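# Set aluminum blank in vise, tidy blanks and parts

## Task

Put a single plain gray aluminum blank on the two low parallel bars inside the open vise, with the loose bars left standing upright between the jaws. Its long edge must be pushed flush against the fixed jaw (the end block that has no hoses) and its short edge against the work stop (the short rod between the jaws). Every finished part must lie flat in the black outfeed tray with its pocket facing up. Every remaining blank, aluminum or brass, must sit entirely on the infeed plate (the plate with short pins), not stacked on another blank and not propped on a pin. Each blank must finish either the same side up as at the start or flipped over.

## Robot and tools

Robot: two Franka FR3 arms, left_arm (on the +y side) and right_arm, each carrying a Robotiq 140 mm two-finger gripper and a wrist camera. The left gripper's fingers can fold at a hinge: grip parts with the outer quarter of the pads near the tips. Gripping nearer the palm can fold the fingers, giving a loose hold or a crushing one, and pressing the tips into a surface folds them easily, so a move may pass the surface unnoticed and a later grip may fail. The right gripper's fingers are rigid.

Frames: the scene frame has its origin at table height midway between the nominal bases, +z up, +x out over the table, +y toward left_arm. Base poses in the scene frame: left_arm (+0.008, +0.343, +0.030) m, right_arm (+0.048, -0.439, +0.030) m, each turned very slightly about z. Hand positions, orientations and wrist-camera poses in results are in that arm's own base frame; cam_high and the table are in the scene frame. Reported hand positions can be wrong by a few cm. The gripper points along its +z and closes along its y; end_effector_position is the point between closed pads, with fingertips about 33 mm past it (9 mm when fully open).

A row is 20 numbers, each in [-1, 1], always for both arms: left_arm's 7 joint numbers, then its gripper position, force_limit, speed; then the same 10 for right_arm. Joint order in rows and in every per-joint result list: elbow, waist, upper arm roll, shoulder, wrist pitch, forearm roll, wrist roll. Joint numbers are offsets, not poses: scaled so 1.0 = 1.632 rad for waist, shoulder, upper arm roll and elbow, 3.472 rad for forearm roll, 2.955 rad for wrist pitch, 4.439 rad for wrist roll, and counted from the Joint targets shown when the action or move begins (not from the previous row). Sending the same offset again moves further. Send 0 for an arm's joints to hold its targets. Stated ranges (rad): waist and upper arm roll -2.901..2.901, shoulder -1.836..1.836, elbow -3.077..-0.117, forearm roll -2.876..2.876, wrist pitch 0.440..4.622, wrist roll -3.051..3.051. Asking more than 0.018 rad beyond an end gets the action refused for both arms; stay 0.05 rad or more inside ends, since crossing one is a torque fault.

Gripper numbers are absolute settings, not offsets. position: +1 fully open (140 mm), pads touch near -0.8, -1 closes until blocked. force_limit: pad force, roughly 14 N at -1, 40 N at 0, 58 N at +1 for slow closes on parts up to 40 mm. speed: about 30 mm/s at -1, 140 at 0, 250 at +1; faster closes squeeze harder. Both start at +1. To leave a gripper unchanged repeat the last three numbers you sent for it. To grip harder, raise force_limit and nudge position from -1 to -0.98; to grip softer, reopen and close slowly.

Tools:
- execute_actions(actions, cameras): actions is a list of actions; each action is up to 15 rows, one per 1/30 s step, the last row repeating to fill 15. Empty list returns state plus all camera images.
- move(target, speed, blend, blocking, cameras): target is one row or up to 15 rows, all offsets from the same current Joint targets. speed in rad/s (0.01..5.26, default 0.5) for the joint with farthest to go, one value or one per target. blend in rad rounds corners between targets (0 = stop at each). blocking=false returns after about 0.5 s while motion continues. Moves do not avoid obstacles or the other arm; grippers travel on curves. The result adds a move: line (done, off_target, moving, held, fault).
- wait(seconds 0..10), stop() to brake a move, zoom_image(camera, region [x0,y0,x1,y1] pixels, at most 504 each side) on cam_high, cam_left_wrist or cam_right_wrist, clear_fault(arm) after a reported torque or force fault, read_manual(section "licences"), finished_scene(scene) with the current scene number, which cannot be undone.

Results: end-effector pose, Joint positions, velocities and targets (targets are what the next offsets count from), joint torques, external torque estimates, flange force along gripper x y z, Tool commands, position_measured in counts (3 open, ~75 = 100 mm, 139 = 60 mm, 200 = 20 mm, 230 pads touching) and object_status: 0 moving, 1 blocked while opening, 2 blocked while closing (a grip), 3 reached target or pads met (maybe nothing held). Status lags the touch by 0.2 to 1.7 s. Lines such as joint sent to its limit, joint command not followed (clearance check altered targets) and MOTOR HOT may appear.

Cameras: cam_high (fixed, 896x504) and the two wrist cameras; calibration matrices are supplied and accurate to a few mm near image centre.

Avoid: contact torques over the limits (35 waist and shoulder, 32 upper arm roll, 30 elbow, 12 for the wrist joints, N m) or 40 N external force on an arm (held weight counts), which stop the arm until clear_fault; fast joints; the arms or grippers touching each other; hard hits on fixed objects; dropping or releasing moving parts; anything leaving the table; squeezing hard on parts still resting on something; long stretched holds that overheat motors. Loose objects may occasionally get nudged by an outside push.

Each tool is called after ">>>" by a JSON object that holds its "fn" and its "kwargs", one argument or row to a line.

## Session

>>> {"fn": "execute_actions", "kwargs": {
  "actions": []
}}

>>> {"fn": "zoom_image", "kwargs": {
  "camera": "cam_high",
  "region": [300, 160, 640, 370]
}}

Scene clock: 0.00 s.
left_arm: end_effector_position=(+0.2746, -0.1132, +0.3643) position_measured=3 object_status=3 end_effector_quat_wxyz=(+0.076, +0.784, -0.513, -0.341) | right_arm: end_effector_position=(+0.4580, +0.4983, +0.1243) position_measured=3 object_status=3 end_effector_quat_wxyz=(-0.143, +0.984, -0.098, +0.047)
Joint names: [elbow, waist, upper arm roll, shoulder, wrist pitch, forearm roll, wrist roll]
Joint positions: left_arm=[-1.879 -0.387 0.01 -0.113 1.052 -0.013 -0.793] | right_arm=[-2.044 0.792 0.011 0.291 2.612 0.198 -0.727]
Joint velocities: within noise
Joint torques (N m): no reading
External joint torques (N m): no reading
Flange force (N): no reading
Joint targets: left_arm=[-1.879 -0.387 0.010 -0.113 1.052 -0.013 -0.793] | right_arm=[-2.044 0.792 0.011 0.291 2.612 0.198 -0.727]
Tool commands: left_gripper/position=+1.0 left_gripper/force_limit=+1.0 left_gripper/speed=+1.0 right_gripper/position=+1.0 right_gripper/force_limit=+1.0 right_gripper/speed=+1.0
camera_calibration:
cam_left_wrist: T_world_to_cam=[[-0.751797, -0.462321, 0.470171, -0.0102289], [-0.0192211, 0.728096, 0.685205, -0.153851], [-0.659115, 0.506098, -0.556267, 0.583852], [0, 0, 0, 1]] pos_world=[0.374178, -0.188197, 0.435007]
cam_right_wrist: T_world_to_cam=[[-0.162411, -0.941069, -0.296668, 0.589702], [-0.960744, 0.0822802, 0.264956, 0.370162], [-0.224932, 0.328054, -0.917489, 0.189139], [0, 0, 0, 1]] pos_world=[0.493949, 0.462445, 0.250402]

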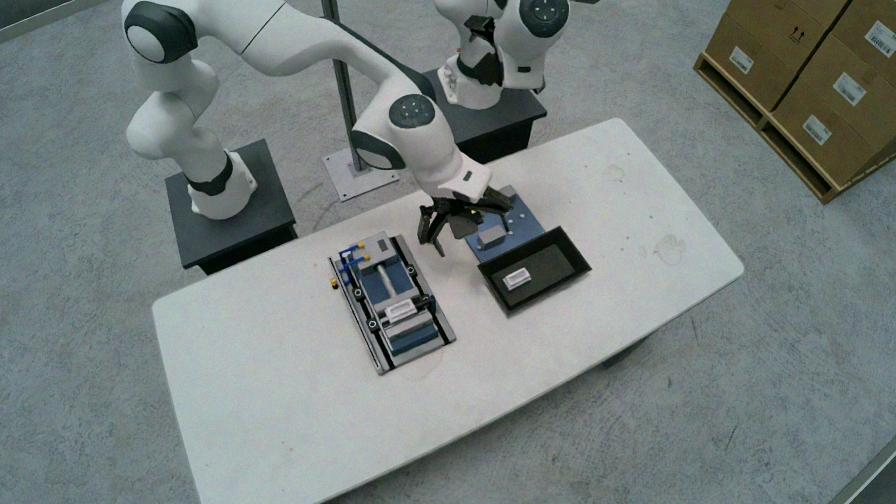

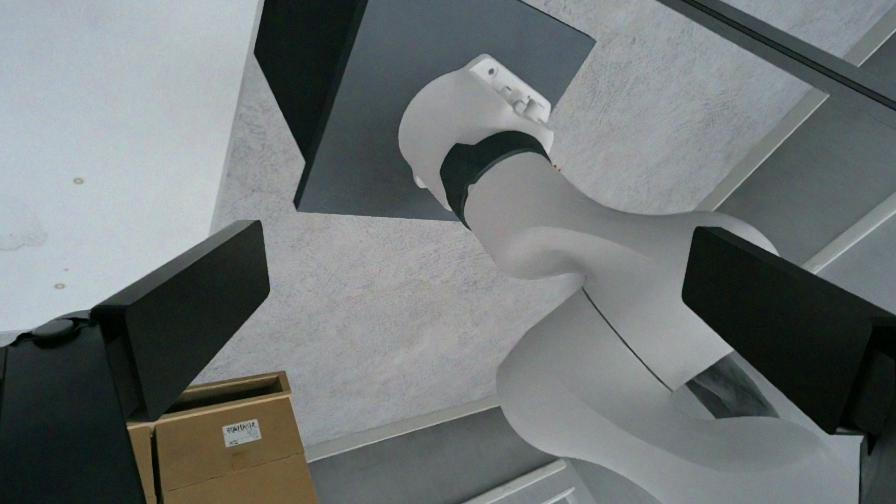

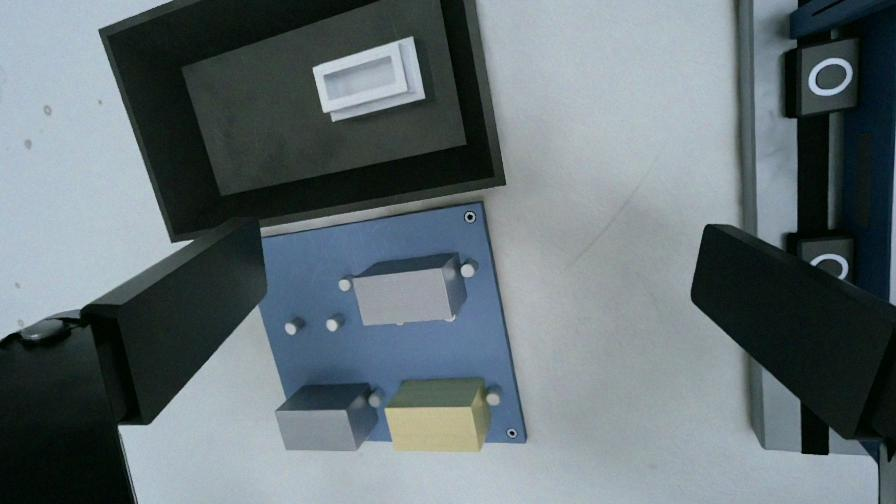

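Scaled by 1.482 from the camera's 896x504 image, which has a finer 1280x720 frame.

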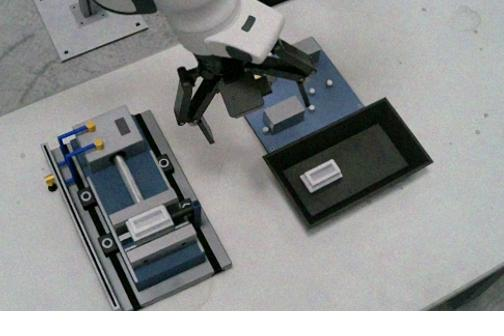

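>>> {"fn": "move", "kwargs": {
  "target": [
    [0,0,0,0,0,0,0,1,1,1,-0.0031,-0.1746,-0.0067,-0.3094,-0.2629,-0.057,0.278,1,1,1],
    [-0.2513,-0.04,-0.0061,-0.1835,0.2791,0.0037,0.0732,1,1,1,-0.0031,-0.1746,-0.0067,-0.3094,-0.2629,-0.057,0.278,1,1,1]
  ],
  "speed": [1.0,1.0],
  "blend": [0.05,0],
  "cameras": ["all"]
}}

>>> {"fn": "zoom_image", "kwargs": {
  "camera": "cam_right_wrist",
  "region": [290, 80, 660, 310]
}}

>>> {"fn": "zoom_image", "kwargs": {
  "camera": "cam_left_wrist",
  "region": [250, 50, 650, 350]
}}

>>> {"fn": "zoom_image", "kwargs": {
  "camera": "cam_high",
  "region": [375, 270, 455, 330]
}}

Scene clock: 18.83 s.
left_arm: end_effector_position=(+0.3844, -0.1867, +0.2993) position_measured=3 object_status=3 end_effector_quat_wxyz=(+0.003, +0.716, -0.698, -0.001) | right_arm: end_effector_position=(+0.4327, +0.2417, +0.3209) position_measured=3 object_status=3 end_effector_quat_wxyz=(-0.003, +0.708, -0.706, -0.001)
Joint names: [elbow, waist, upper arm roll, shoulder, wrist pitch, forearm roll, wrist roll]
Joint positions: left_arm=[-2.289 -0.45 0.001 -0.411 1.874 -0.004 -0.473] | right_arm=[-2.048 0.508 -0.001 -0.213 1.84 0.003 0.503]
Joint velocities: left_arm=[0 0.001 -0.001 -0.001 -0.001 0 0.005] | right_arm=[within noise]
Joint torques (N m): left_arm=[24.46 0.11 0.24 -18.79 2.93 1.16 0.07] | right_arm=[25.83 -0.87 0.52 -24.86 2.23 0.34 0.17]
External joint torques (N m): left_arm=[-0.34 0.2 0.75 -0.47 0.33 0.44 0.07] | right_arm=[0.95 -0.76 0.81 0.5 -0.3 -0.38 0.17]
Flange force (N): left_arm=[-2.4 1.3 1.5] | right_arm=[-2.7 -3.7 -2.9]
Joint targets: left_arm=[-2.290 -0.452 0.000 -0.413 1.877 0.000 -0.468] | right_arm=[-2.050 0.507 0.000 -0.214 1.835 0.001 0.507]
move: done
camera_calibration:
cam_left_wrist: T_world_to_cam=[[-0.999691, -0.0240864, 0.00610898, 0.384925], [-0.0206263, 0.941439, 0.336553, 0.0910981], [-0.0138576, 0.336323, -0.941645, 0.492911], [0, 0, 0, 1]] pos_world=[0.393516, -0.242269, 0.431136]
cam_right_wrist: T_world_to_cam=[[-0.99972, -0.0210255, -0.0108966, 0.450659], [-0.0235147, 0.935846, 0.351623, -0.324849], [0.00280452, 0.35178, -0.936078, 0.349652], [0, 0, 0, 1]] pos_world=[0.441913, 0.190483, 0.446437]

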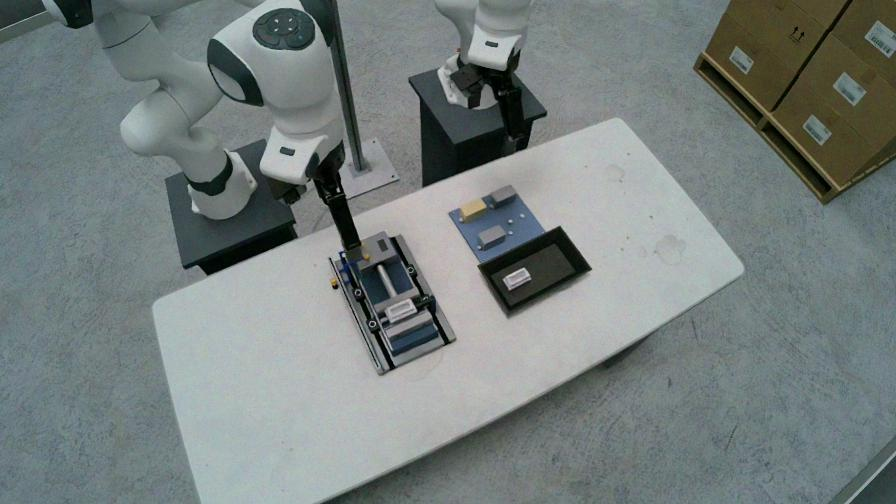

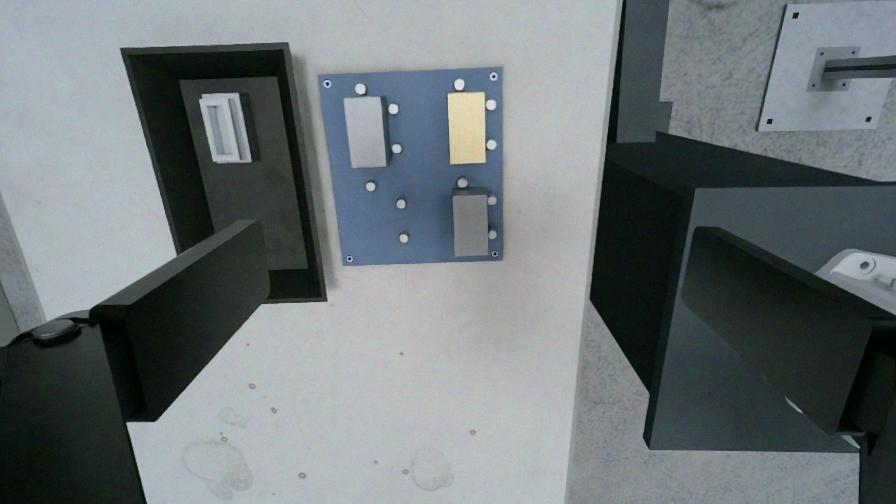

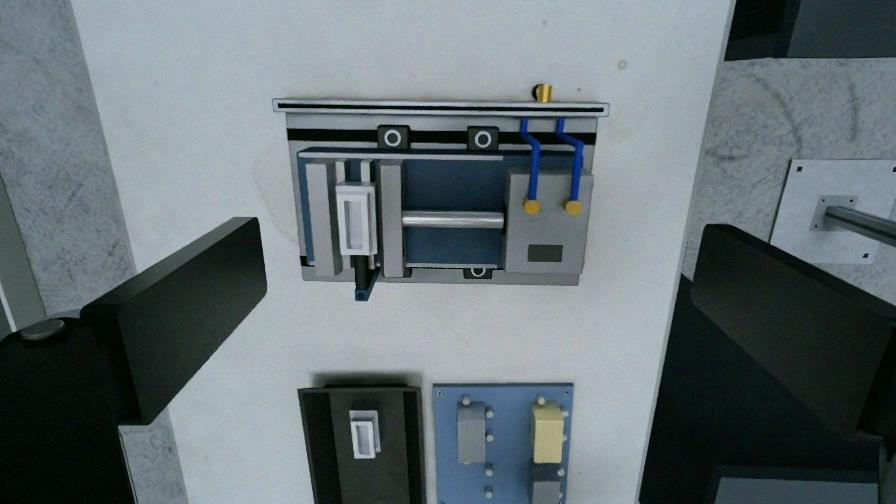

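Scaled by 1.362 from the camera's 896x504 image, which has a finer 1280x720 frame.

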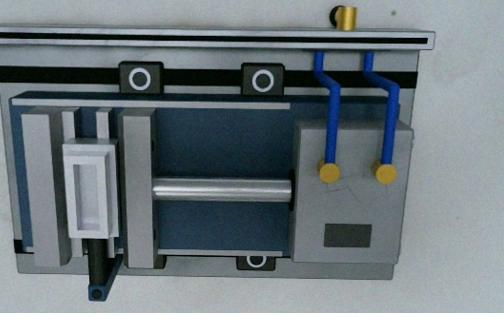

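Scaled by 1.260 from the camera's 896x504 image, which has a finer 1280x720 frame.

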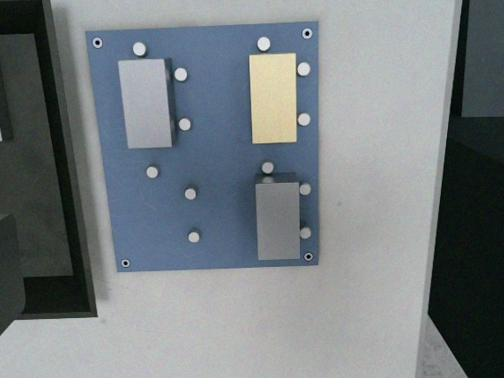

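Scaled by 6.300 from the camera's 896x504 image, which has a finer 1280x720 frame.

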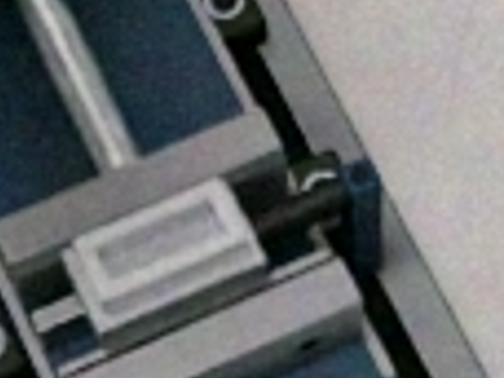

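>>> {"fn": "move", "kwargs": {
  "target": [
    [0,0,0,0,0,0,0,-0.08,-1,0,0,-0.678,0,-0.153,0,0,0,1,1,1],
    [0.7289,-0.1319,0,0.7151,-0.0076,0,-0.0518,-0.08,-1,0,0,-0.678,0,-0.153,0,0,0,1,1,1]
  ],
  "speed": [1.2,0.8],
  "blend": [0.1,0],
  "cameras": ["cam_left_wrist","cam_high"]
}}

>>> {"fn": "zoom_image", "kwargs": {
  "camera": "cam_left_wrist",
  "region": [270, 60, 670, 360]
}}

Scene clock: 33.47 s.
left_arm: end_effector_position=(+0.5931, -0.4694, +0.1584) position_measured=139 object_status=3 end_effector_quat_wxyz=(+0.002, +0.716, -0.698, +0.000) | right_arm: end_effector_position=(+0.3987, -0.2725, +0.4426) position_measured=3 object_status=3 end_effector_quat_wxyz=(+0.086, -0.229, +0.965, -0.092)
Joint names: [elbow, waist, upper arm roll, shoulder, wrist pitch, forearm roll, wrist roll]
Joint positions: left_arm=[-1.101 -0.668 -0.001 0.756 1.857 -0.004 -0.693] | right_arm=[-2.049 -0.598 -0.002 -0.463 1.839 0.002 0.503]
Joint velocities: left_arm=[0.001 -0.001 0.001 0.001 0.001 0 -0.008] | right_arm=[within noise]
Joint torques (N m): left_arm=[25.38 0.34 1.09 -54.08 2.56 1.08 -0.07] | right_arm=[26.18 -0.95 0.61 -15.97 2.83 0.69 0.08]
External joint torques (N m): left_arm=[0.71 0.57 0.61 -0.1 -0.04 0.35 -0.07] | right_arm=[1.53 -0.89 1.1 0.26 -0.25 -0.06 0.1]
Flange force (N): left_arm=[3.3 -5.0 -1.5] | right_arm=[-3.9 -4.3 -4.2]
Joint targets: left_arm=[-1.100 -0.667 0.000 0.754 1.855 0.000 -0.698] | right_arm=[-2.050 -0.600 0.000 -0.463 1.835 0.001 0.507]
move: done; blend cut to 0 rad at target 1
camera_calibration:
cam_left_wrist: T_world_to_cam=[[-0.999676, -0.0251802, 0.00383029, 0.587503], [-0.0224324, 0.941666, 0.335801, 0.410204], [-0.0120624, 0.335606, -0.941925, 0.456758], [0, 0, 0, 1]] pos_world=[0.602024, -0.524772, 0.290234]
Images, in order (width x height): cam_high 896x504, cam_left_wrist 896x504.

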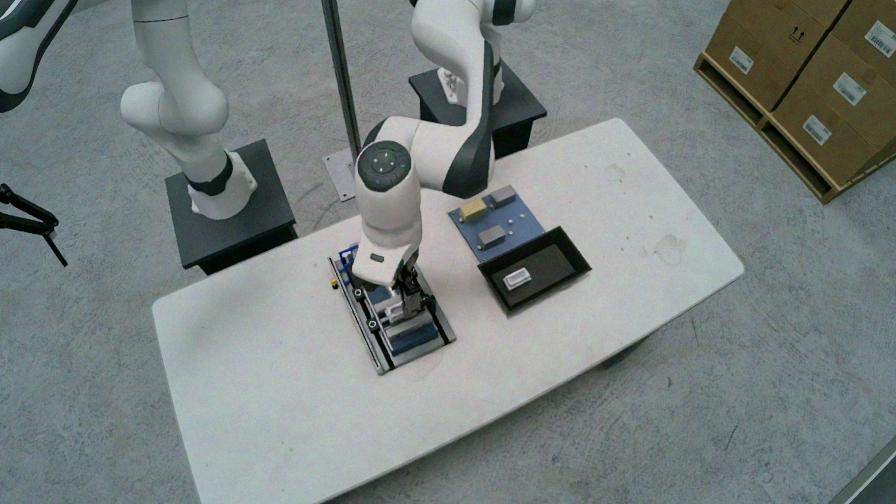

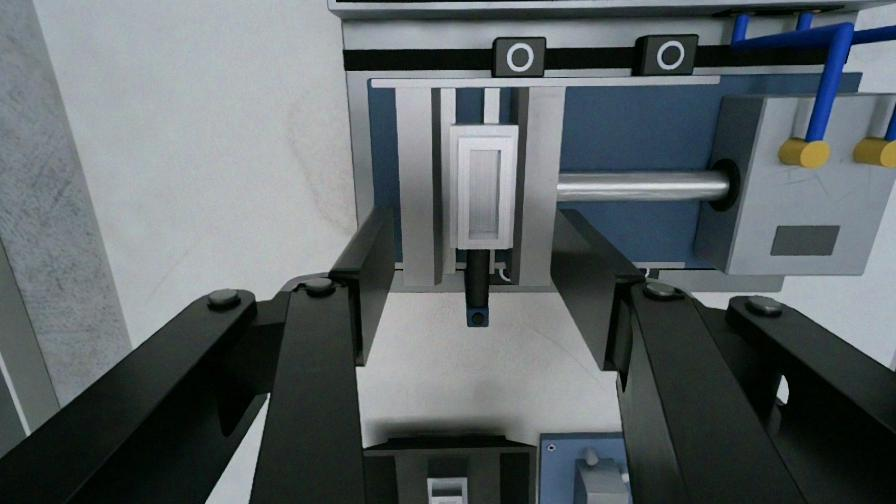

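Scaled by 1.260 from the camera's 896x504 image, which has a finer 1280x720 frame.

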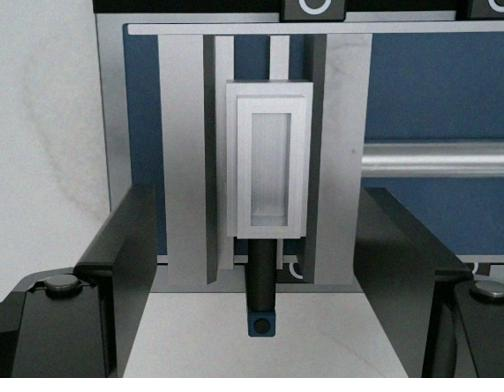

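>>> {"fn": "move", "kwargs": {
  "target": [-0.0572,-0.0116,0,0.0175,0.0409,0,-0.0043,-0.08,-1,0,0,0,0,0,0,0,0,1,1,1],
  "speed": 0.1,
  "cameras": ["cam_left_wrist"]
}}

>>> {"fn": "zoom_image", "kwargs": {
  "camera": "cam_left_wrist",
  "region": [300, 80, 640, 340]
}}

Scene clock: 42.13 s.
left_arm: end_effector_position=(+0.5830, -0.4780, +0.1049) position_measured=139 object_status=3 end_effector_quat_wxyz=(+0.002, +0.717, -0.697, -0.001) | right_arm: end_effector_position=(+0.3987, -0.2725, +0.4426) position_measured=3 object_status=3 end_effector_quat_wxyz=(+0.086, -0.229, +0.965, -0.092)
Joint names: [elbow, waist, upper arm roll, shoulder, wrist pitch, forearm roll, wrist roll]
Joint positions: left_arm=[-1.192 -0.685 -0.001 0.783 1.972 -0.004 -0.713] | right_arm=[-2.049 -0.598 -0.002 -0.463 1.839 0.002 0.503]
Joint velocities: left_arm=[0 0 -0.001 0 0.005 0 -0.004] | right_arm=[within noise]
Joint torques (N m): left_arm=[24.38 0.04 1.06 -54.35 2.96 1.07 -0.28] | right_arm=[26.12 -0.88 0.47 -15.98 2.82 0.68 0.11]
External joint torques (N m): left_arm=[-0.23 0.3 0.58 0.21 0.34 0.36 -0.28] | right_arm=[1.43 -0.77 1.02 0.28 -0.26 -0.06 0.13]
Flange force (N): left_arm=[-1.3 1.5 1.1] | right_arm=[-3.8 -4.1 -4.0]
Joint targets: left_arm=[-1.193 -0.686 0.000 0.783 1.976 0.000 -0.717] | right_arm=[-2.050 -0.600 0.000 -0.463 1.835 0.001 0.507]
move: done
camera_calibration:
cam_left_wrist: T_world_to_cam=[[-0.999586, -0.0282023, 0.0056864, 0.575687], [-0.0246299, 0.941013, 0.337472, 0.436798], [-0.0148684, 0.337192, -0.941318, 0.411565], [0, 0, 0, 1]] pos_world=[0.592327, -0.533573, 0.236733]
Images, in order (width x height): cam_left_wrist 896x504.

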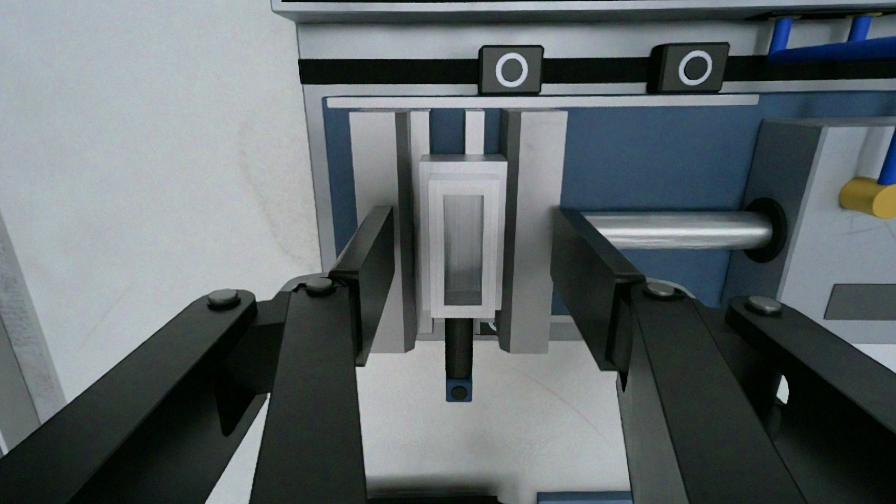

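Scaled by 1.482 from the camera's 896x504 image, which has a finer 1280x720 frame.

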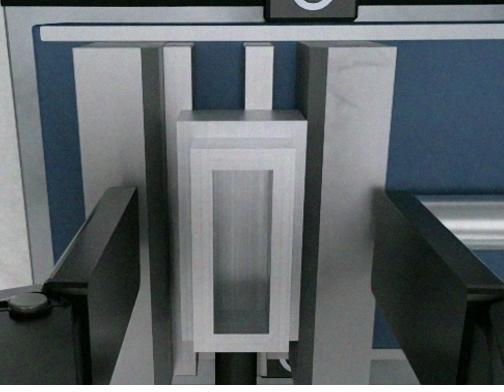

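>>> {"fn": "move", "kwargs": {
  "target": [0.0044,0.0019,0,0.0151,0.0059,0,0.0007,-0.08,-1,0,0,0,0,0,0,0,0,1,1,1],
  "speed": 0.03,
  "cameras": ["cam_left_wrist"]
}}

>>> {"fn": "zoom_image", "kwargs": {
  "camera": "cam_left_wrist",
  "region": [300, 80, 640, 340]
}}

Scene clock: 47.77 s.
left_arm: end_effector_position=(+0.5847, -0.4791, +0.0961) position_measured=139 object_status=3 end_effector_quat_wxyz=(+0.002, +0.718, -0.696, -0.001) | right_arm: end_effector_position=(+0.3987, -0.2725, +0.4426) position_measured=3 object_status=3 end_effector_quat_wxyz=(+0.086, -0.229, +0.965, -0.092)
Joint names: [elbow, waist, upper arm roll, shoulder, wrist pitch, forearm roll, wrist roll]
Joint positions: left_arm=[-1.186 -0.685 -0.001 0.799 1.983 -0.004 -0.714] | right_arm=[-2.049 -0.598 -0.002 -0.463 1.839 0.002 0.503]
Joint torques (N m): left_arm=[24.06 0.47 1.27 -50.02 4.25 0.99 -0.06] | right_arm=[26.15 -0.86 0.55 -15.99 2.81 0.69 0.08]
External joint torques (N m): left_arm=[-0.45 0.55 0.67 4.69 1.65 0.27 -0.06] | right_arm=[1.48 -0.71 1.14 0.24 -0.27 -0.04 0.1]
Flange force (N): left_arm=[7.5 -9.7 7.9] | right_arm=[-3.9 -4.1 -4.1]
Joint targets: left_arm=[-1.186 -0.683 0.000 0.808 1.993 0.000 -0.714] | right_arm=[-2.050 -0.600 0.000 -0.463 1.835 0.001 0.507]
move: done
camera_calibration:
cam_left_wrist: T_world_to_cam=[[-0.999564, -0.0290484, 0.0053828, 0.577009], [-0.0255274, 0.940957, 0.337561, 0.441456], [-0.0148706, 0.337276, -0.941288, 0.403656], [0, 0, 0, 1]] pos_world=[0.594029, -0.534774, 0.227833]
Images, in order (width x height): cam_left_wrist 896x504.

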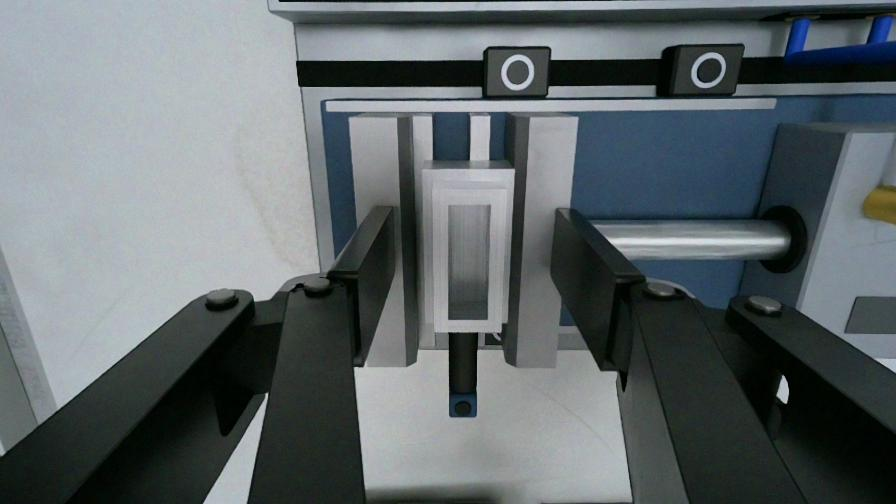

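Scaled by 1.482 from the camera's 896x504 image, which has a finer 1280x720 frame.

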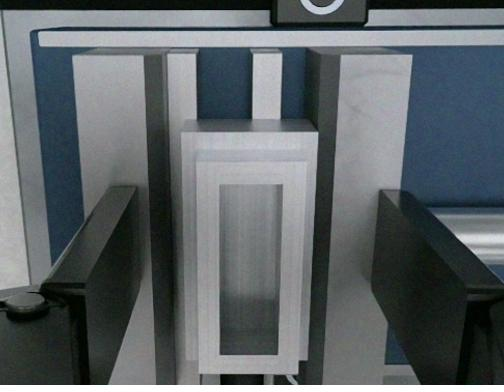

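>>> {"fn": "execute_actions", "kwargs": {
  "actions": [
    [[-0.0028,0,0,-0.0092,-0.0036,0,0,-0.08,-1,0,0,0,0,0,0,0,0,1,1,1]],
    [[0,0,0,0,0,0,0,-1,-0.9,-1,0,0,0,0,0,0,0,1,1,1]],
    [[0,0,0,0,0,0,0,-1,-0.9,-1,0,0,0,0,0,0,0,1,1,1]],
    [[0,0,0,0,0,0,0,-1,-0.9,-1,0,0,0,0,0,0,0,1,1,1]]
  ],
  "cameras": ["cam_left_wrist"]
}}

>>> {"fn": "zoom_image", "kwargs": {
  "camera": "cam_left_wrist",
  "region": [300, 80, 640, 340]
}}

Scene clock: 55.10 s.
left_arm: end_effector_position=(+0.5857, -0.4785, +0.0988) position_measured=182 object_status=2 end_effector_quat_wxyz=(+0.001, +0.718, -0.696, +0.001) | right_arm: end_effector_position=(+0.3987, -0.2725, +0.4426) position_measured=3 object_status=3 end_effector_quat_wxyz=(+0.086, -0.229, +0.965, -0.092)
Joint names: [elbow, waist, upper arm roll, shoulder, wrist pitch, forearm roll, wrist roll]
Joint positions: left_arm=[-1.19 -0.684 0 0.794 1.984 -0.003 -0.714] | right_arm=[-2.049 -0.598 -0.002 -0.463 1.839 0.002 0.503]
Joint torques (N m): left_arm=[23.93 -0.08 0.71 -54.28 2.29 0.82 -0.09] | right_arm=[26.09 -0.89 0.54 -15.95 2.8 0.71 0.05]
External joint torques (N m): left_arm=[-0.55 0.35 0.32 0.23 -0.32 0.12 -0.09] | right_arm=[1.41 -0.76 1.12 0.29 -0.28 -0.03 0.07]
External joint torques at the end of the 1st action: left_arm=[-0.22 0.84 0.64 -0.38 0.14 0.29 -0.08] | right_arm=[1.42 -0.73 1.16 0.32 -0.26 -0.05 0.11]
External joint torques at the end of the 2nd action: left_arm=[-0.33 0.83 0.6 -0.13 0.13 0.27 -0.05] | right_arm=[1.54 -0.8 1.07 0.22 -0.26 -0.06 0.1]
External joint torques at the end of the 3rd action: left_arm=[-0.56 0.19 0.24 0.39 -0.34 0.12 -0.05] | right_arm=[1.33 -0.73 1.04 0.4 -0.27 -0.04 0.12]
Flange force (N): left_arm=[-1.7 1.4 0.1] | right_arm=[-3.8 -4.1 -4.0]
Flange force at the end of the 1st action (N): left_arm=[-3.3 2.3 0.1] | right_arm=[-4.0 -4.1 -4.0]
Flange force at the end of the 2nd action (N): left_arm=[-3.1 2.0 0.4] | right_arm=[-3.8 -4.3 -4.3]
Flange force at the end of the 3rd action (N): left_arm=[-1.1 1.0 0.3] | right_arm=[-3.8 -4.1 -3.8]
Joint targets: left_arm=[-1.191 -0.683 0.000 0.793 1.982 0.000 -0.714] | right_arm=[-2.050 -0.600 0.000 -0.463 1.835 0.001 0.507]
Step readings (joint positions of left_arm | right_arm; steps 1 to 15: 1st action; 16 to 30: 2nd action; 31 to 45: 3rd action; 46 to 60: 4th action):
0: [-1.186 -0.685 -0.001 0.799 1.983 -0.004 -0.714] | [-2.049 -0.598 -0.002 -0.463 1.839 0.002 0.503]
1: [-1.186 -0.685 -0.001 0.799 1.983 -0.004 -0.714] | [-2.049 -0.598 -0.002 -0.463 1.839 0.002 0.503]
2: [-1.187 -0.685 -0.001 0.798 1.983 -0.004 -0.714] | [-2.049 -0.598 -0.002 -0.463 1.839 0.002 0.503]
4: [-1.189 -0.685 -0.001 0.796 1.983 -0.004 -0.714] | [-2.049 -0.598 -0.002 -0.463 1.839 0.002 0.503]
8: [-1.189 -0.685 -0.001 0.795 1.983 -0.004 -0.714] | [-2.049 -0.598 -0.002 -0.463 1.839 0.002 0.503]
15: [-1.190 -0.685 -0.001 0.795 1.983 -0.004 -0.714] | [-2.049 -0.598 -0.002 -0.463 1.839 0.002 0.503]
16: [-1.190 -0.685 -0.001 0.795 1.983 -0.004 -0.714] | [-2.049 -0.598 -0.002 -0.463 1.839 0.002 0.503]
17: [-1.190 -0.685 -0.001 0.795 1.983 -0.004 -0.714] | [-2.049 -0.598 -0.002 -0.463 1.839 0.002 0.503]
19: [-1.190 -0.685 -0.001 0.795 1.983 -0.004 -0.714] | [-2.049 -0.598 -0.002 -0.463 1.839 0.002 0.503]
23: [-1.190 -0.685 -0.001 0.795 1.983 -0.004 -0.714] | [-2.049 -0.598 -0.002 -0.463 1.839 0.002 0.503]
30: [-1.190 -0.685 -0.001 0.795 1.983 -0.004 -0.714] | [-2.049 -0.598 -0.002 -0.463 1.839 0.002 0.503]
31: [-1.190 -0.685 -0.001 0.795 1.983 -0.004 -0.714] | [-2.049 -0.598 -0.002 -0.463 1.839 0.002 0.503]
32: [-1.190 -0.685 -0.001 0.795 1.983 -0.004 -0.714] | [-2.049 -0.598 -0.002 -0.463 1.839 0.002 0.503]
34: [-1.190 -0.685 -0.001 0.795 1.983 -0.004 -0.714] | [-2.049 -0.598 -0.002 -0.463 1.839 0.002 0.503]
38: [-1.190 -0.685 -0.001 0.794 1.983 -0.004 -0.714] | [-2.049 -0.598 -0.002 -0.463 1.839 0.002 0.503]
45: [-1.190 -0.684 0.000 0.794 1.984 -0.003 -0.714] | [-2.049 -0.598 -0.002 -0.463 1.839 0.002 0.503]
46: [-1.190 -0.684 0.000 0.794 1.984 -0.003 -0.714] | [-2.049 -0.598 -0.002 -0.463 1.839 0.002 0.503]
47: [-1.190 -0.684 0.000 0.794 1.984 -0.003 -0.714] | [-2.049 -0.598 -0.002 -0.463 1.839 0.002 0.503]
49: [-1.190 -0.684 0.000 0.794 1.984 -0.003 -0.714] | [-2.049 -0.598 -0.002 -0.463 1.839 0.002 0.503]
53: [-1.190 -0.684 0.000 0.794 1.984 -0.003 -0.714] | [-2.049 -0.598 -0.002 -0.463 1.839 0.002 0.503]
60: [-1.190 -0.684 0.000 0.794 1.984 -0.003 -0.714] | [-2.049 -0.598 -0.002 -0.463 1.839 0.002 0.503]
camera_calibration:
cam_left_wrist: T_world_to_cam=[[-0.999545, -0.0300588, 0.00231211, 0.577788], [-0.0275347, 0.941457, 0.336006, 0.441504], [-0.0122767, 0.33579, -0.941857, 0.403793], [0, 0, 0, 1]] pos_world=[0.594639, -0.53388, 0.230631]
Images, in order (width x height): cam_left_wrist 896x504.

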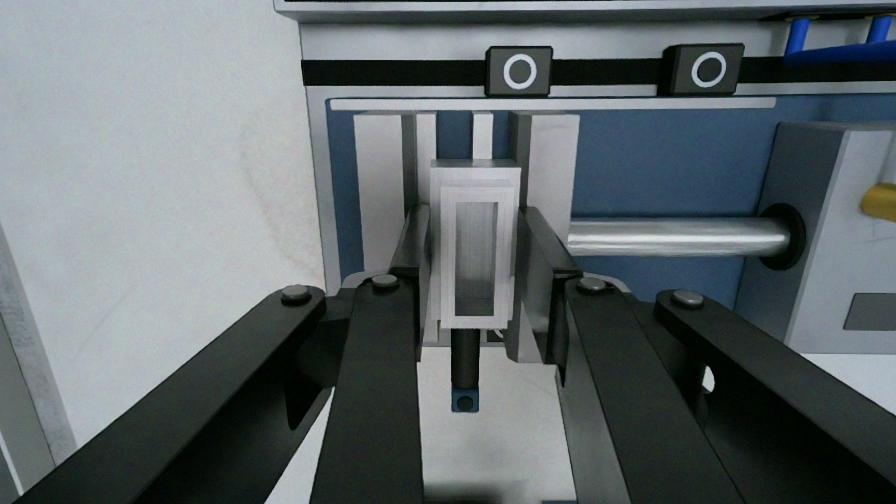

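Scaled by 1.482 from the camera's 896x504 image, which has a finer 1280x720 frame.

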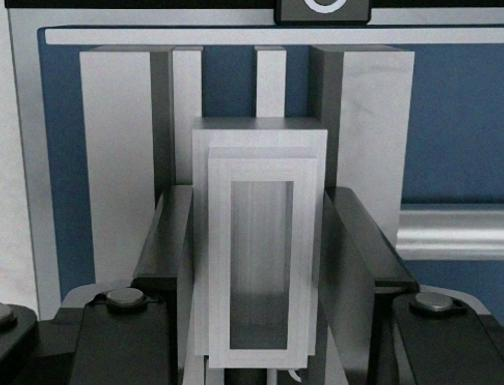

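>>> {"fn": "move", "kwargs": {
  "target": [
    [0.0744,0,0,-0.0219,-0.0525,0,0,-1,-0.9,-1,0,0,0,0,0,0,0,1,1,1],
    [-0.4778,0.3088,0,-0.3048,0.0962,0,0.1169,-1,-0.9,-1,0,0,0,0,0,0,0,1,1,1],
    [-0.4986,0.3088,0,-0.2296,0.1492,0,0.1169,-1,-0.9,-1,0,0,0,0,0,0,0,1,1,1]
  ],
  "speed": [0.15,0.6,0.12],
  "blend": [0.02,0.02,0],
  "cameras": ["cam_left_wrist"]
}}

Scene clock: 71.10 s.
left_arm: end_effector_position=(+0.5957, -0.1074, +0.0346) position_measured=182 object_status=2 end_effector_quat_wxyz=(+0.002, +0.715, -0.699, -0.001) | right_arm: end_effector_position=(+0.3987, -0.2725, +0.4426) position_measured=3 object_status=3 end_effector_quat_wxyz=(+0.086, -0.229, +0.965, -0.092)
Joint names: [elbow, waist, upper arm roll, shoulder, wrist pitch, forearm roll, wrist roll]
Joint positions: left_arm=[-2.005 -0.179 0.001 0.418 2.419 -0.003 -0.198] | right_arm=[-2.049 -0.598 -0.002 -0.463 1.839 0.002 0.503]
Joint velocities: left_arm=[0 0.001 0 0.001 0.004 0 0.001] | right_arm=[within noise]
Joint torques (N m): left_arm=[21.66 0.41 0.5 -43 3 0.6 0.19] | right_arm=[26.17 -0.9 0.53 -15.96 2.8 0.69 0.09]
External joint torques (N m): left_arm=[0.67 0.69 0.36 -0.77 0.44 0.1 0.19] | right_arm=[1.41 -0.85 0.99 0.42 -0.28 -0.06 0.12]
Flange force (N): left_arm=[-1.3 -0.4 -0.6] | right_arm=[-3.9 -4.5 -4.0]
Joint targets: left_arm=[-2.004 -0.179 0.000 0.418 2.423 0.000 -0.195] | right_arm=[-2.050 -0.600 0.000 -0.463 1.835 0.001 0.507]
move: done
camera_calibration:
cam_left_wrist: T_world_to_cam=[[-0.999746, -0.0219584, 0.00513157, 0.600025], [-0.018931, 0.94092, 0.338098, 0.108638], [-0.0122525, 0.337915, -0.941097, 0.219042], [0, 0, 0, 1]] pos_world=[0.604613, -0.163062, 0.166331]
Images, in order (width x height): cam_left_wrist 896x504.

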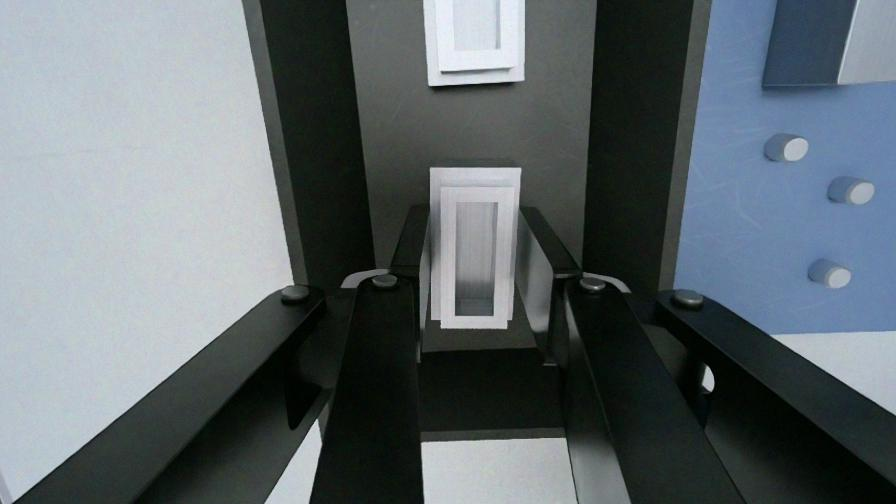

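>>> {"fn": "execute_actions", "kwargs": {
  "actions": [
    [[-0.00055,0,0,0.002,0.0014,0,0,-1,-0.9,-1,0,0,0,0,0,0,0,1,1,1]],
    [[-0.00055,0,0,0.002,0.0014,0,0,-1,-0.9,-1,0,0,0,0,0,0,0,1,1,1]]
  ]
}}

Scene clock: 74.57 s.
left_arm: end_effector_position=(+0.5961, -0.1074, +0.0313) position_measured=182 object_status=2 end_effector_quat_wxyz=(+0.001, +0.715, -0.699, -0.001) | right_arm: end_effector_position=(+0.3987, -0.2725, +0.4426) position_measured=3 object_status=3 end_effector_quat_wxyz=(+0.086, -0.229, +0.965, -0.092)
Joint names: [elbow, waist, upper arm roll, shoulder, wrist pitch, forearm roll, wrist roll]
Joint positions: left_arm=[-2.006 -0.179 0.001 0.424 2.428 -0.003 -0.198] | right_arm=[-2.049 -0.598 -0.002 -0.463 1.839 0.002 0.503]
Joint torques (N m): left_arm=[21.23 0.45 0.48 -42.66 3.03 0.6 0.11] | right_arm=[26.12 -0.84 0.52 -15.96 2.81 0.67 0.12]
External joint torques (N m): left_arm=[0.18 0.67 0.28 -0.19 0.45 0.11 0.11] | right_arm=[1.37 -0.87 0.88 0.4 -0.28 -0.08 0.15]
External joint torques at the end of the 1st action: left_arm=[0.21 0.62 0.29 -0.13 0.48 0.11 0.11] | right_arm=[1.43 -0.74 1.15 0.23 -0.25 -0.01 0.09]
Flange force (N): left_arm=[-1.2 0.2 0.5] | right_arm=[-3.6 -4.4 -3.9]
Flange force at the end of the 1st action (N): left_arm=[-1.1 0.0 0.7] | right_arm=[-3.8 -3.9 -4.0]
Joint targets: left_arm=[-2.006 -0.179 0.000 0.424 2.432 0.000 -0.195] | right_arm=[-2.050 -0.600 0.000 -0.463 1.835 0.001 0.507]
Step readings (joint positions of left_arm | right_arm; steps 1 to 15: 1st action; 16 to 30: 2nd action):
0: [-2.005 -0.179 0.001 0.418 2.420 -0.003 -0.198] | [-2.049 -0.598 -0.002 -0.463 1.839 0.002 0.503]
1: [-2.005 -0.179 0.001 0.418 2.420 -0.003 -0.198] | [-2.049 -0.598 -0.002 -0.463 1.839 0.002 0.503]
2: [-2.005 -0.179 0.001 0.419 2.421 -0.003 -0.198] | [-2.049 -0.598 -0.002 -0.463 1.839 0.002 0.503]
4: [-2.005 -0.179 0.001 0.420 2.422 -0.003 -0.198] | [-2.049 -0.598 -0.002 -0.463 1.839 0.002 0.503]
8: [-2.005 -0.179 0.001 0.421 2.423 -0.003 -0.198] | [-2.049 -0.598 -0.002 -0.463 1.839 0.002 0.503]
15: [-2.005 -0.179 0.001 0.421 2.424 -0.003 -0.198] | [-2.049 -0.598 -0.002 -0.463 1.839 0.002 0.503]
16: [-2.005 -0.179 0.001 0.421 2.424 -0.003 -0.198] | [-2.049 -0.598 -0.002 -0.463 1.839 0.002 0.503]
17: [-2.005 -0.179 0.001 0.421 2.425 -0.003 -0.198] | [-2.049 -0.598 -0.002 -0.463 1.839 0.002 0.503]
19: [-2.006 -0.179 0.001 0.423 2.426 -0.003 -0.198] | [-2.049 -0.598 -0.002 -0.463 1.839 0.002 0.503]
23: [-2.006 -0.179 0.001 0.424 2.427 -0.003 -0.198] | [-2.049 -0.598 -0.002 -0.463 1.839 0.002 0.503]
30: [-2.006 -0.179 0.001 0.424 2.428 -0.003 -0.198] | [-2.049 -0.598 -0.002 -0.463 1.839 0.002 0.503]

>>> {"fn": "execute_actions", "kwargs": {
  "actions": [
    [[-0.00055,0,0,0.002,0.0014,0,0,-1,-0.9,-1,0,0,0,0,0,0,0,1,1,1]],
    [[-0.00055,0,0,0.002,0.0014,0,0,-1,-0.9,-1,0,0,0,0,0,0,0,1,1,1]],
    [[-0.00055,0,0,0.002,0.0014,0,0,-1,-0.9,-1,0,0,0,0,0,0,0,1,1,1]]
  ]
}}

Scene clock: 77.73 s.
left_arm: end_effector_position=(+0.5970, -0.1078, +0.0305) position_measured=182 object_status=2 end_effector_quat_wxyz=(+0.000, +0.715, -0.699, +0.001) | right_arm: end_effector_position=(+0.3987, -0.2725, +0.4426) position_measured=3 object_status=3 end_effector_quat_wxyz=(+0.086, -0.229, +0.965, -0.092)
Joint names: [elbow, waist, upper arm roll, shoulder, wrist pitch, forearm roll, wrist roll]
Joint positions: left_arm=[-2.007 -0.179 0.001 0.426 2.433 -0.003 -0.198] | right_arm=[-2.049 -0.598 -0.002 -0.463 1.839 0.002 0.503]
Joint torques (N m): left_arm=[19.7 0.27 0.66 -37.63 4.11 0.61 0.15] | right_arm=[26.18 -0.87 0.48 -15.93 2.81 0.69 0.13]
External joint torques (N m): left_arm=[-1.21 0.53 0.5 4.72 1.53 0.12 0.15] | right_arm=[1.45 -0.74 1.05 0.39 -0.27 -0.05 0.15]
External joint torques at the end of the 1st action: left_arm=[-0.18 0.38 0.25 0.94 0.81 0.12 0.11] | right_arm=[1.49 -0.9 1.01 0.21 -0.25 -0.06 0.07]
External joint torques at the end of the 2nd action: left_arm=[-0.66 0.44 0.45 3.03 1.24 0.11 0.12] | right_arm=[1.36 -0.71 1.11 0.44 -0.29 -0.05 0.1]
Flange force (N): left_arm=[-0.3 -4.3 11.9] | right_arm=[-4.1 -4.4 -4.1]
Flange force at the end of the 1st action (N): left_arm=[-0.7 -0.4 3.4] | right_arm=[-3.6 -4.2 -4.1]
Flange force at the end of the 2nd action (N): left_arm=[-0.4 -2.8 8.1] | right_arm=[-4.0 -4.3 -3.9]
Joint targets: left_arm=[-2.009 -0.179 0.000 0.434 2.444 0.000 -0.195] | right_arm=[-2.050 -0.600 0.000 -0.463 1.835 0.001 0.507]
Step readings (joint positions of left_arm | right_arm; steps 1 to 15: 1st action; 16 to 30: 2nd action; 31 to 45: 3rd action):
0: [-2.006 -0.179 0.001 0.424 2.428 -0.003 -0.198] | [-2.049 -0.598 -0.002 -0.463 1.839 0.002 0.503]
1: [-2.006 -0.179 0.001 0.424 2.428 -0.003 -0.198] | [-2.049 -0.598 -0.002 -0.463 1.839 0.002 0.503]
2: [-2.006 -0.179 0.001 0.425 2.429 -0.003 -0.198] | [-2.049 -0.598 -0.002 -0.463 1.839 0.002 0.503]
4: [-2.006 -0.179 0.001 0.425 2.430 -0.003 -0.198] | [-2.049 -0.598 -0.002 -0.463 1.839 0.002 0.503]
8: [-2.006 -0.179 0.001 0.425 2.430 -0.003 -0.198] | [-2.049 -0.598 -0.002 -0.463 1.839 0.002 0.503]
15: [-2.006 -0.179 0.001 0.425 2.430 -0.003 -0.198] | [-2.049 -0.598 -0.002 -0.463 1.839 0.002 0.503]
16: [-2.006 -0.179 0.001 0.425 2.430 -0.003 -0.198] | [-2.049 -0.598 -0.002 -0.463 1.839 0.002 0.503]
17: [-2.006 -0.179 0.001 0.426 2.431 -0.003 -0.198] | [-2.049 -0.598 -0.002 -0.463 1.839 0.002 0.503]
19: [-2.006 -0.179 0.001 0.426 2.431 -0.003 -0.198] | [-2.049 -0.598 -0.002 -0.463 1.839 0.002 0.503]
23: [-2.006 -0.179 0.001 0.426 2.431 -0.003 -0.198] | [-2.049 -0.598 -0.002 -0.463 1.839 0.002 0.503]
30: [-2.006 -0.179 0.001 0.426 2.431 -0.003 -0.198] | [-2.049 -0.598 -0.002 -0.463 1.839 0.002 0.503]
31: [-2.006 -0.179 0.001 0.426 2.432 -0.003 -0.198] | [-2.049 -0.598 -0.002 -0.463 1.839 0.002 0.503]
32: [-2.006 -0.179 0.001 0.426 2.432 -0.003 -0.198] | [-2.049 -0.598 -0.002 -0.463 1.839 0.002 0.503]
34: [-2.007 -0.179 0.001 0.426 2.433 -0.003 -0.198] | [-2.049 -0.598 -0.002 -0.463 1.839 0.002 0.503]
38: [-2.007 -0.179 0.001 0.426 2.433 -0.003 -0.198] | [-2.049 -0.598 -0.002 -0.463 1.839 0.002 0.503]
45: [-2.007 -0.179 0.001 0.426 2.433 -0.003 -0.198] | [-2.049 -0.598 -0.002 -0.463 1.839 0.002 0.503]

>>> {"fn": "execute_actions", "kwargs": {
  "actions": [
    [[0.0014,0,0,-0.005,-0.0035,0,0,-1,-0.9,-1,0,0,0,0,0,0,0,1,1,1]],
    [[0,0,0,0,0,0,0,-0.2,-0.9,-1,0,0,0,0,0,0,0,-0.08,-1,0]]
  ],
  "cameras": ["cam_left_wrist"]
}}

>>> {"fn": "move", "kwargs": {
  "target": [
    [0.022,0,0,-0.0798,-0.0567,0,0,-0.2,-0.9,-1,0,0,0,0,0,0,0,-0.08,-1,0],
    [-0.1731,0.2935,0,-0.6286,-0.2551,0,0,-0.2,-0.9,-1,0.1,0.42,0,0.2,0.02,0,-0.2,-0.08,-1,0],
    [-0.1731,0.2935,0,-0.6286,-0.2551,0,0,-0.2,-0.9,-1,0.381,0.9437,0,0.6349,0.0563,0,-0.6115,-0.08,-1,0]
  ],
  "speed": [0.25,1.0,1.0],
  "blend": [0.02,0.1,0],
  "cameras": ["cam_right_wrist","cam_high"]
}}

>>> {"fn": "zoom_image", "kwargs": {
  "camera": "cam_right_wrist",
  "region": [260, 40, 680, 360]
}}

Scene clock: 95.23 s.
left_arm: end_effector_position=(+0.5970, -0.1078, +0.0305) position_measured=154 object_status=0 end_effector_quat_wxyz=(+0.000, +0.715, -0.699, +0.001) | right_arm: end_effector_position=(+0.3987, -0.2725, +0.4426) position_measured=139 object_status=0 end_effector_quat_wxyz=(+0.086, -0.229, +0.965, -0.092)
Joint names: [elbow, waist, upper arm roll, shoulder, wrist pitch, forearm roll, wrist roll]
Joint positions: left_arm=[-2.007 -0.179 0.001 0.426 2.433 -0.003 -0.198] | right_arm=[-2.049 -0.598 -0.002 -0.463 1.839 0.002 0.503]
Joint torques (N m): left_arm=[21.05 0.4 0.64 -42.25 2.7 0.59 0.13] | right_arm=[26.19 -0.87 0.56 -16 2.84 0.68 0.09]
External joint torques (N m): left_arm=[0.17 0.5 0.34 0.05 0.13 0.1 0.13] | right_arm=[1.49 -0.69 1.19 0.21 -0.26 -0.06 0.11]
External joint torques at the end of the 1st action: left_arm=[-0.21 0.39 0.4 1.38 0.32 0.11 0.13] | right_arm=[1.31 -0.8 1.03 0.38 -0.26 -0.07 0.07]
Flange force (N): left_arm=[-0.8 -0.8 0.3] | right_arm=[-4.0 -4.0 -4.2]
Flange force at the end of the 1st action (N): left_arm=[-0.4 -2.1 3.2] | right_arm=[-3.6 -4.1 -3.7]
Joint targets: left_arm=[-2.007 -0.179 0.000 0.426 2.434 0.000 -0.195] | right_arm=[-2.050 -0.600 0.000 -0.463 1.835 0.001 0.507]
Step readings (joint positions of left_arm | right_arm; steps 1 to 15: 1st action; 16 to 30: 2nd action):
0: [-2.007 -0.179 0.001 0.426 2.433 -0.003 -0.198] | [-2.049 -0.598 -0.002 -0.463 1.839 0.002 0.503]
1: [-2.007 -0.179 0.001 0.426 2.433 -0.003 -0.198] | [-2.049 -0.598 -0.002 -0.463 1.839 0.002 0.503]
2: [-2.007 -0.179 0.001 0.426 2.433 -0.003 -0.198] | [-2.049 -0.598 -0.002 -0.463 1.839 0.002 0.503]
4: [-2.007 -0.179 0.001 0.426 2.433 -0.003 -0.198] | [-2.049 -0.598 -0.002 -0.463 1.839 0.002 0.503]
8: [-2.007 -0.179 0.001 0.426 2.433 -0.003 -0.198] | [-2.049 -0.598 -0.002 -0.463 1.839 0.002 0.503]
15: [-2.007 -0.179 0.001 0.426 2.433 -0.003 -0.198] | [-2.049 -0.598 -0.002 -0.463 1.839 0.002 0.503]
16: [-2.007 -0.179 0.001 0.426 2.433 -0.003 -0.198] | [-2.049 -0.598 -0.002 -0.463 1.839 0.002 0.503]
17: [-2.007 -0.179 0.001 0.426 2.433 -0.003 -0.198] | [-2.049 -0.598 -0.002 -0.463 1.839 0.002 0.503]
19: [-2.007 -0.179 0.001 0.426 2.433 -0.003 -0.198] | [-2.049 -0.598 -0.002 -0.463 1.839 0.002 0.503]
23: [-2.007 -0.179 0.001 0.426 2.433 -0.003 -0.198] | [-2.049 -0.598 -0.002 -0.463 1.839 0.002 0.503]
30: [-2.007 -0.179 0.001 0.426 2.433 -0.003 -0.198] | [-2.049 -0.598 -0.002 -0.463 1.839 0.002 0.503]
camera_calibration:
cam_left_wrist: T_world_to_cam=[[-0.999768, -0.0215479, 0.000416517, 0.601495], [-0.0201461, 0.941247, 0.337118, 0.111235], [-0.00765623, 0.337032, -0.941462, 0.212516], [0, 0, 0, 1]] pos_world=[0.605223, -0.163363, 0.162326]
Images, in order (width x height): cam_left_wrist 896x504.

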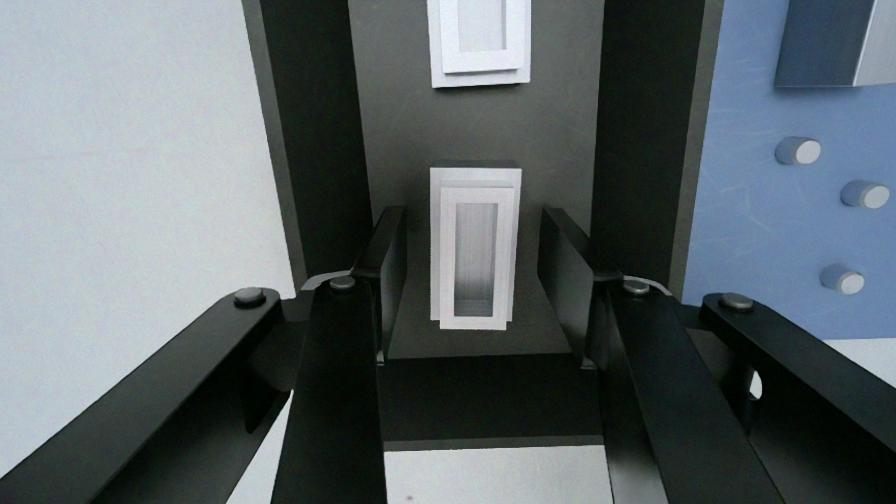

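Scene clock: 100.33 s.
left_arm: end_effector_position=(+0.3508, +0.1073, +0.3577) position_measured=154 object_status=3 end_effector_quat_wxyz=(+0.004, +0.859, -0.511, -0.001) | right_arm: end_effector_position=(+0.4166, +0.5750, +0.1485) position_measured=139 object_status=3 end_effector_quat_wxyz=(-0.001, +0.706, +0.708, -0.003)
Joint names: [elbow, waist, upper arm roll, shoulder, wrist pitch, forearm roll, wrist roll]
Joint positions: left_arm=[-2.288 0.298 0.001 -0.598 1.682 -0.003 -0.198] | right_arm=[-1.429 0.942 0.001 0.574 1.997 0.002 -2.203]
Joint velocities: left_arm=[within noise] | right_arm=[0 0 0.001 0 0 0 -0.007]
Joint torques (N m): left_arm=[24.23 0.99 0.02 -12.04 2.47 0.88 0.14] | right_arm=[26.44 -0.45 1.16 -49.66 2.79 0.79 -0.26]
External joint torques (N m): left_arm=[-0.24 1.04 0.6 -0.39 -0.08 0.15 0.14] | right_arm=[1.91 -0.61 0.47 0.41 0.21 -0.06 -0.26]
Flange force (N): left_arm=[-2.3 1.4 0.6] | right_arm=[9.4 8.0 -1.8]
Joint targets: left_arm=[-2.289 0.300 0.000 -0.600 1.680 0.000 -0.195] | right_arm=[-1.428 0.940 0.000 0.573 2.002 0.001 -2.208]
move: done
camera_calibration:
cam_right_wrist: T_world_to_cam=[[0.999703, 0.0205388, -0.013118, -0.416913], [0.0238306, -0.936537, 0.349759, 0.480796], [-0.00510185, -0.349968, -0.936748, 0.477999], [0, 0, 0, 1]] pos_world=[0.40777, 0.62613, 0.274133]
Images, in order (width x height): cam_high 896x504, cam_right_wrist 896x504.

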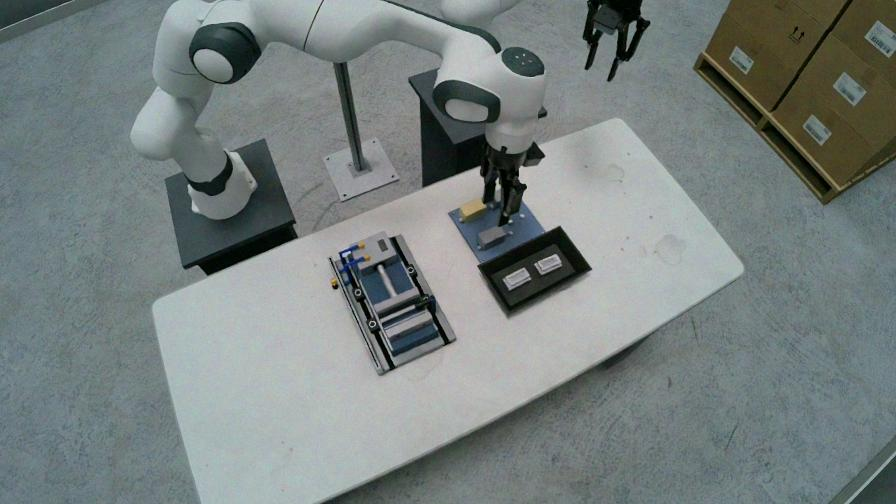

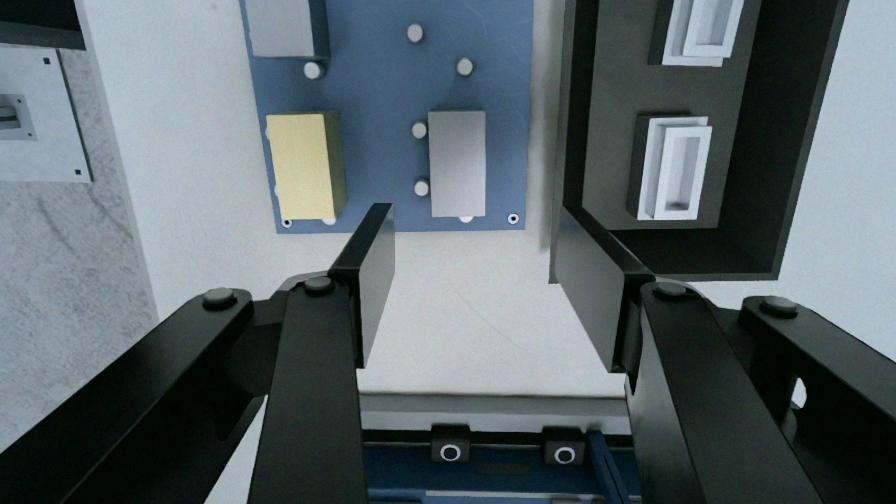

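Scaled by 1.200 from the camera's 896x504 image, which has a finer 1280x720 frame.

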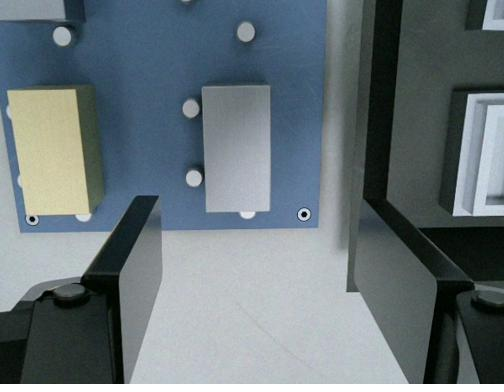

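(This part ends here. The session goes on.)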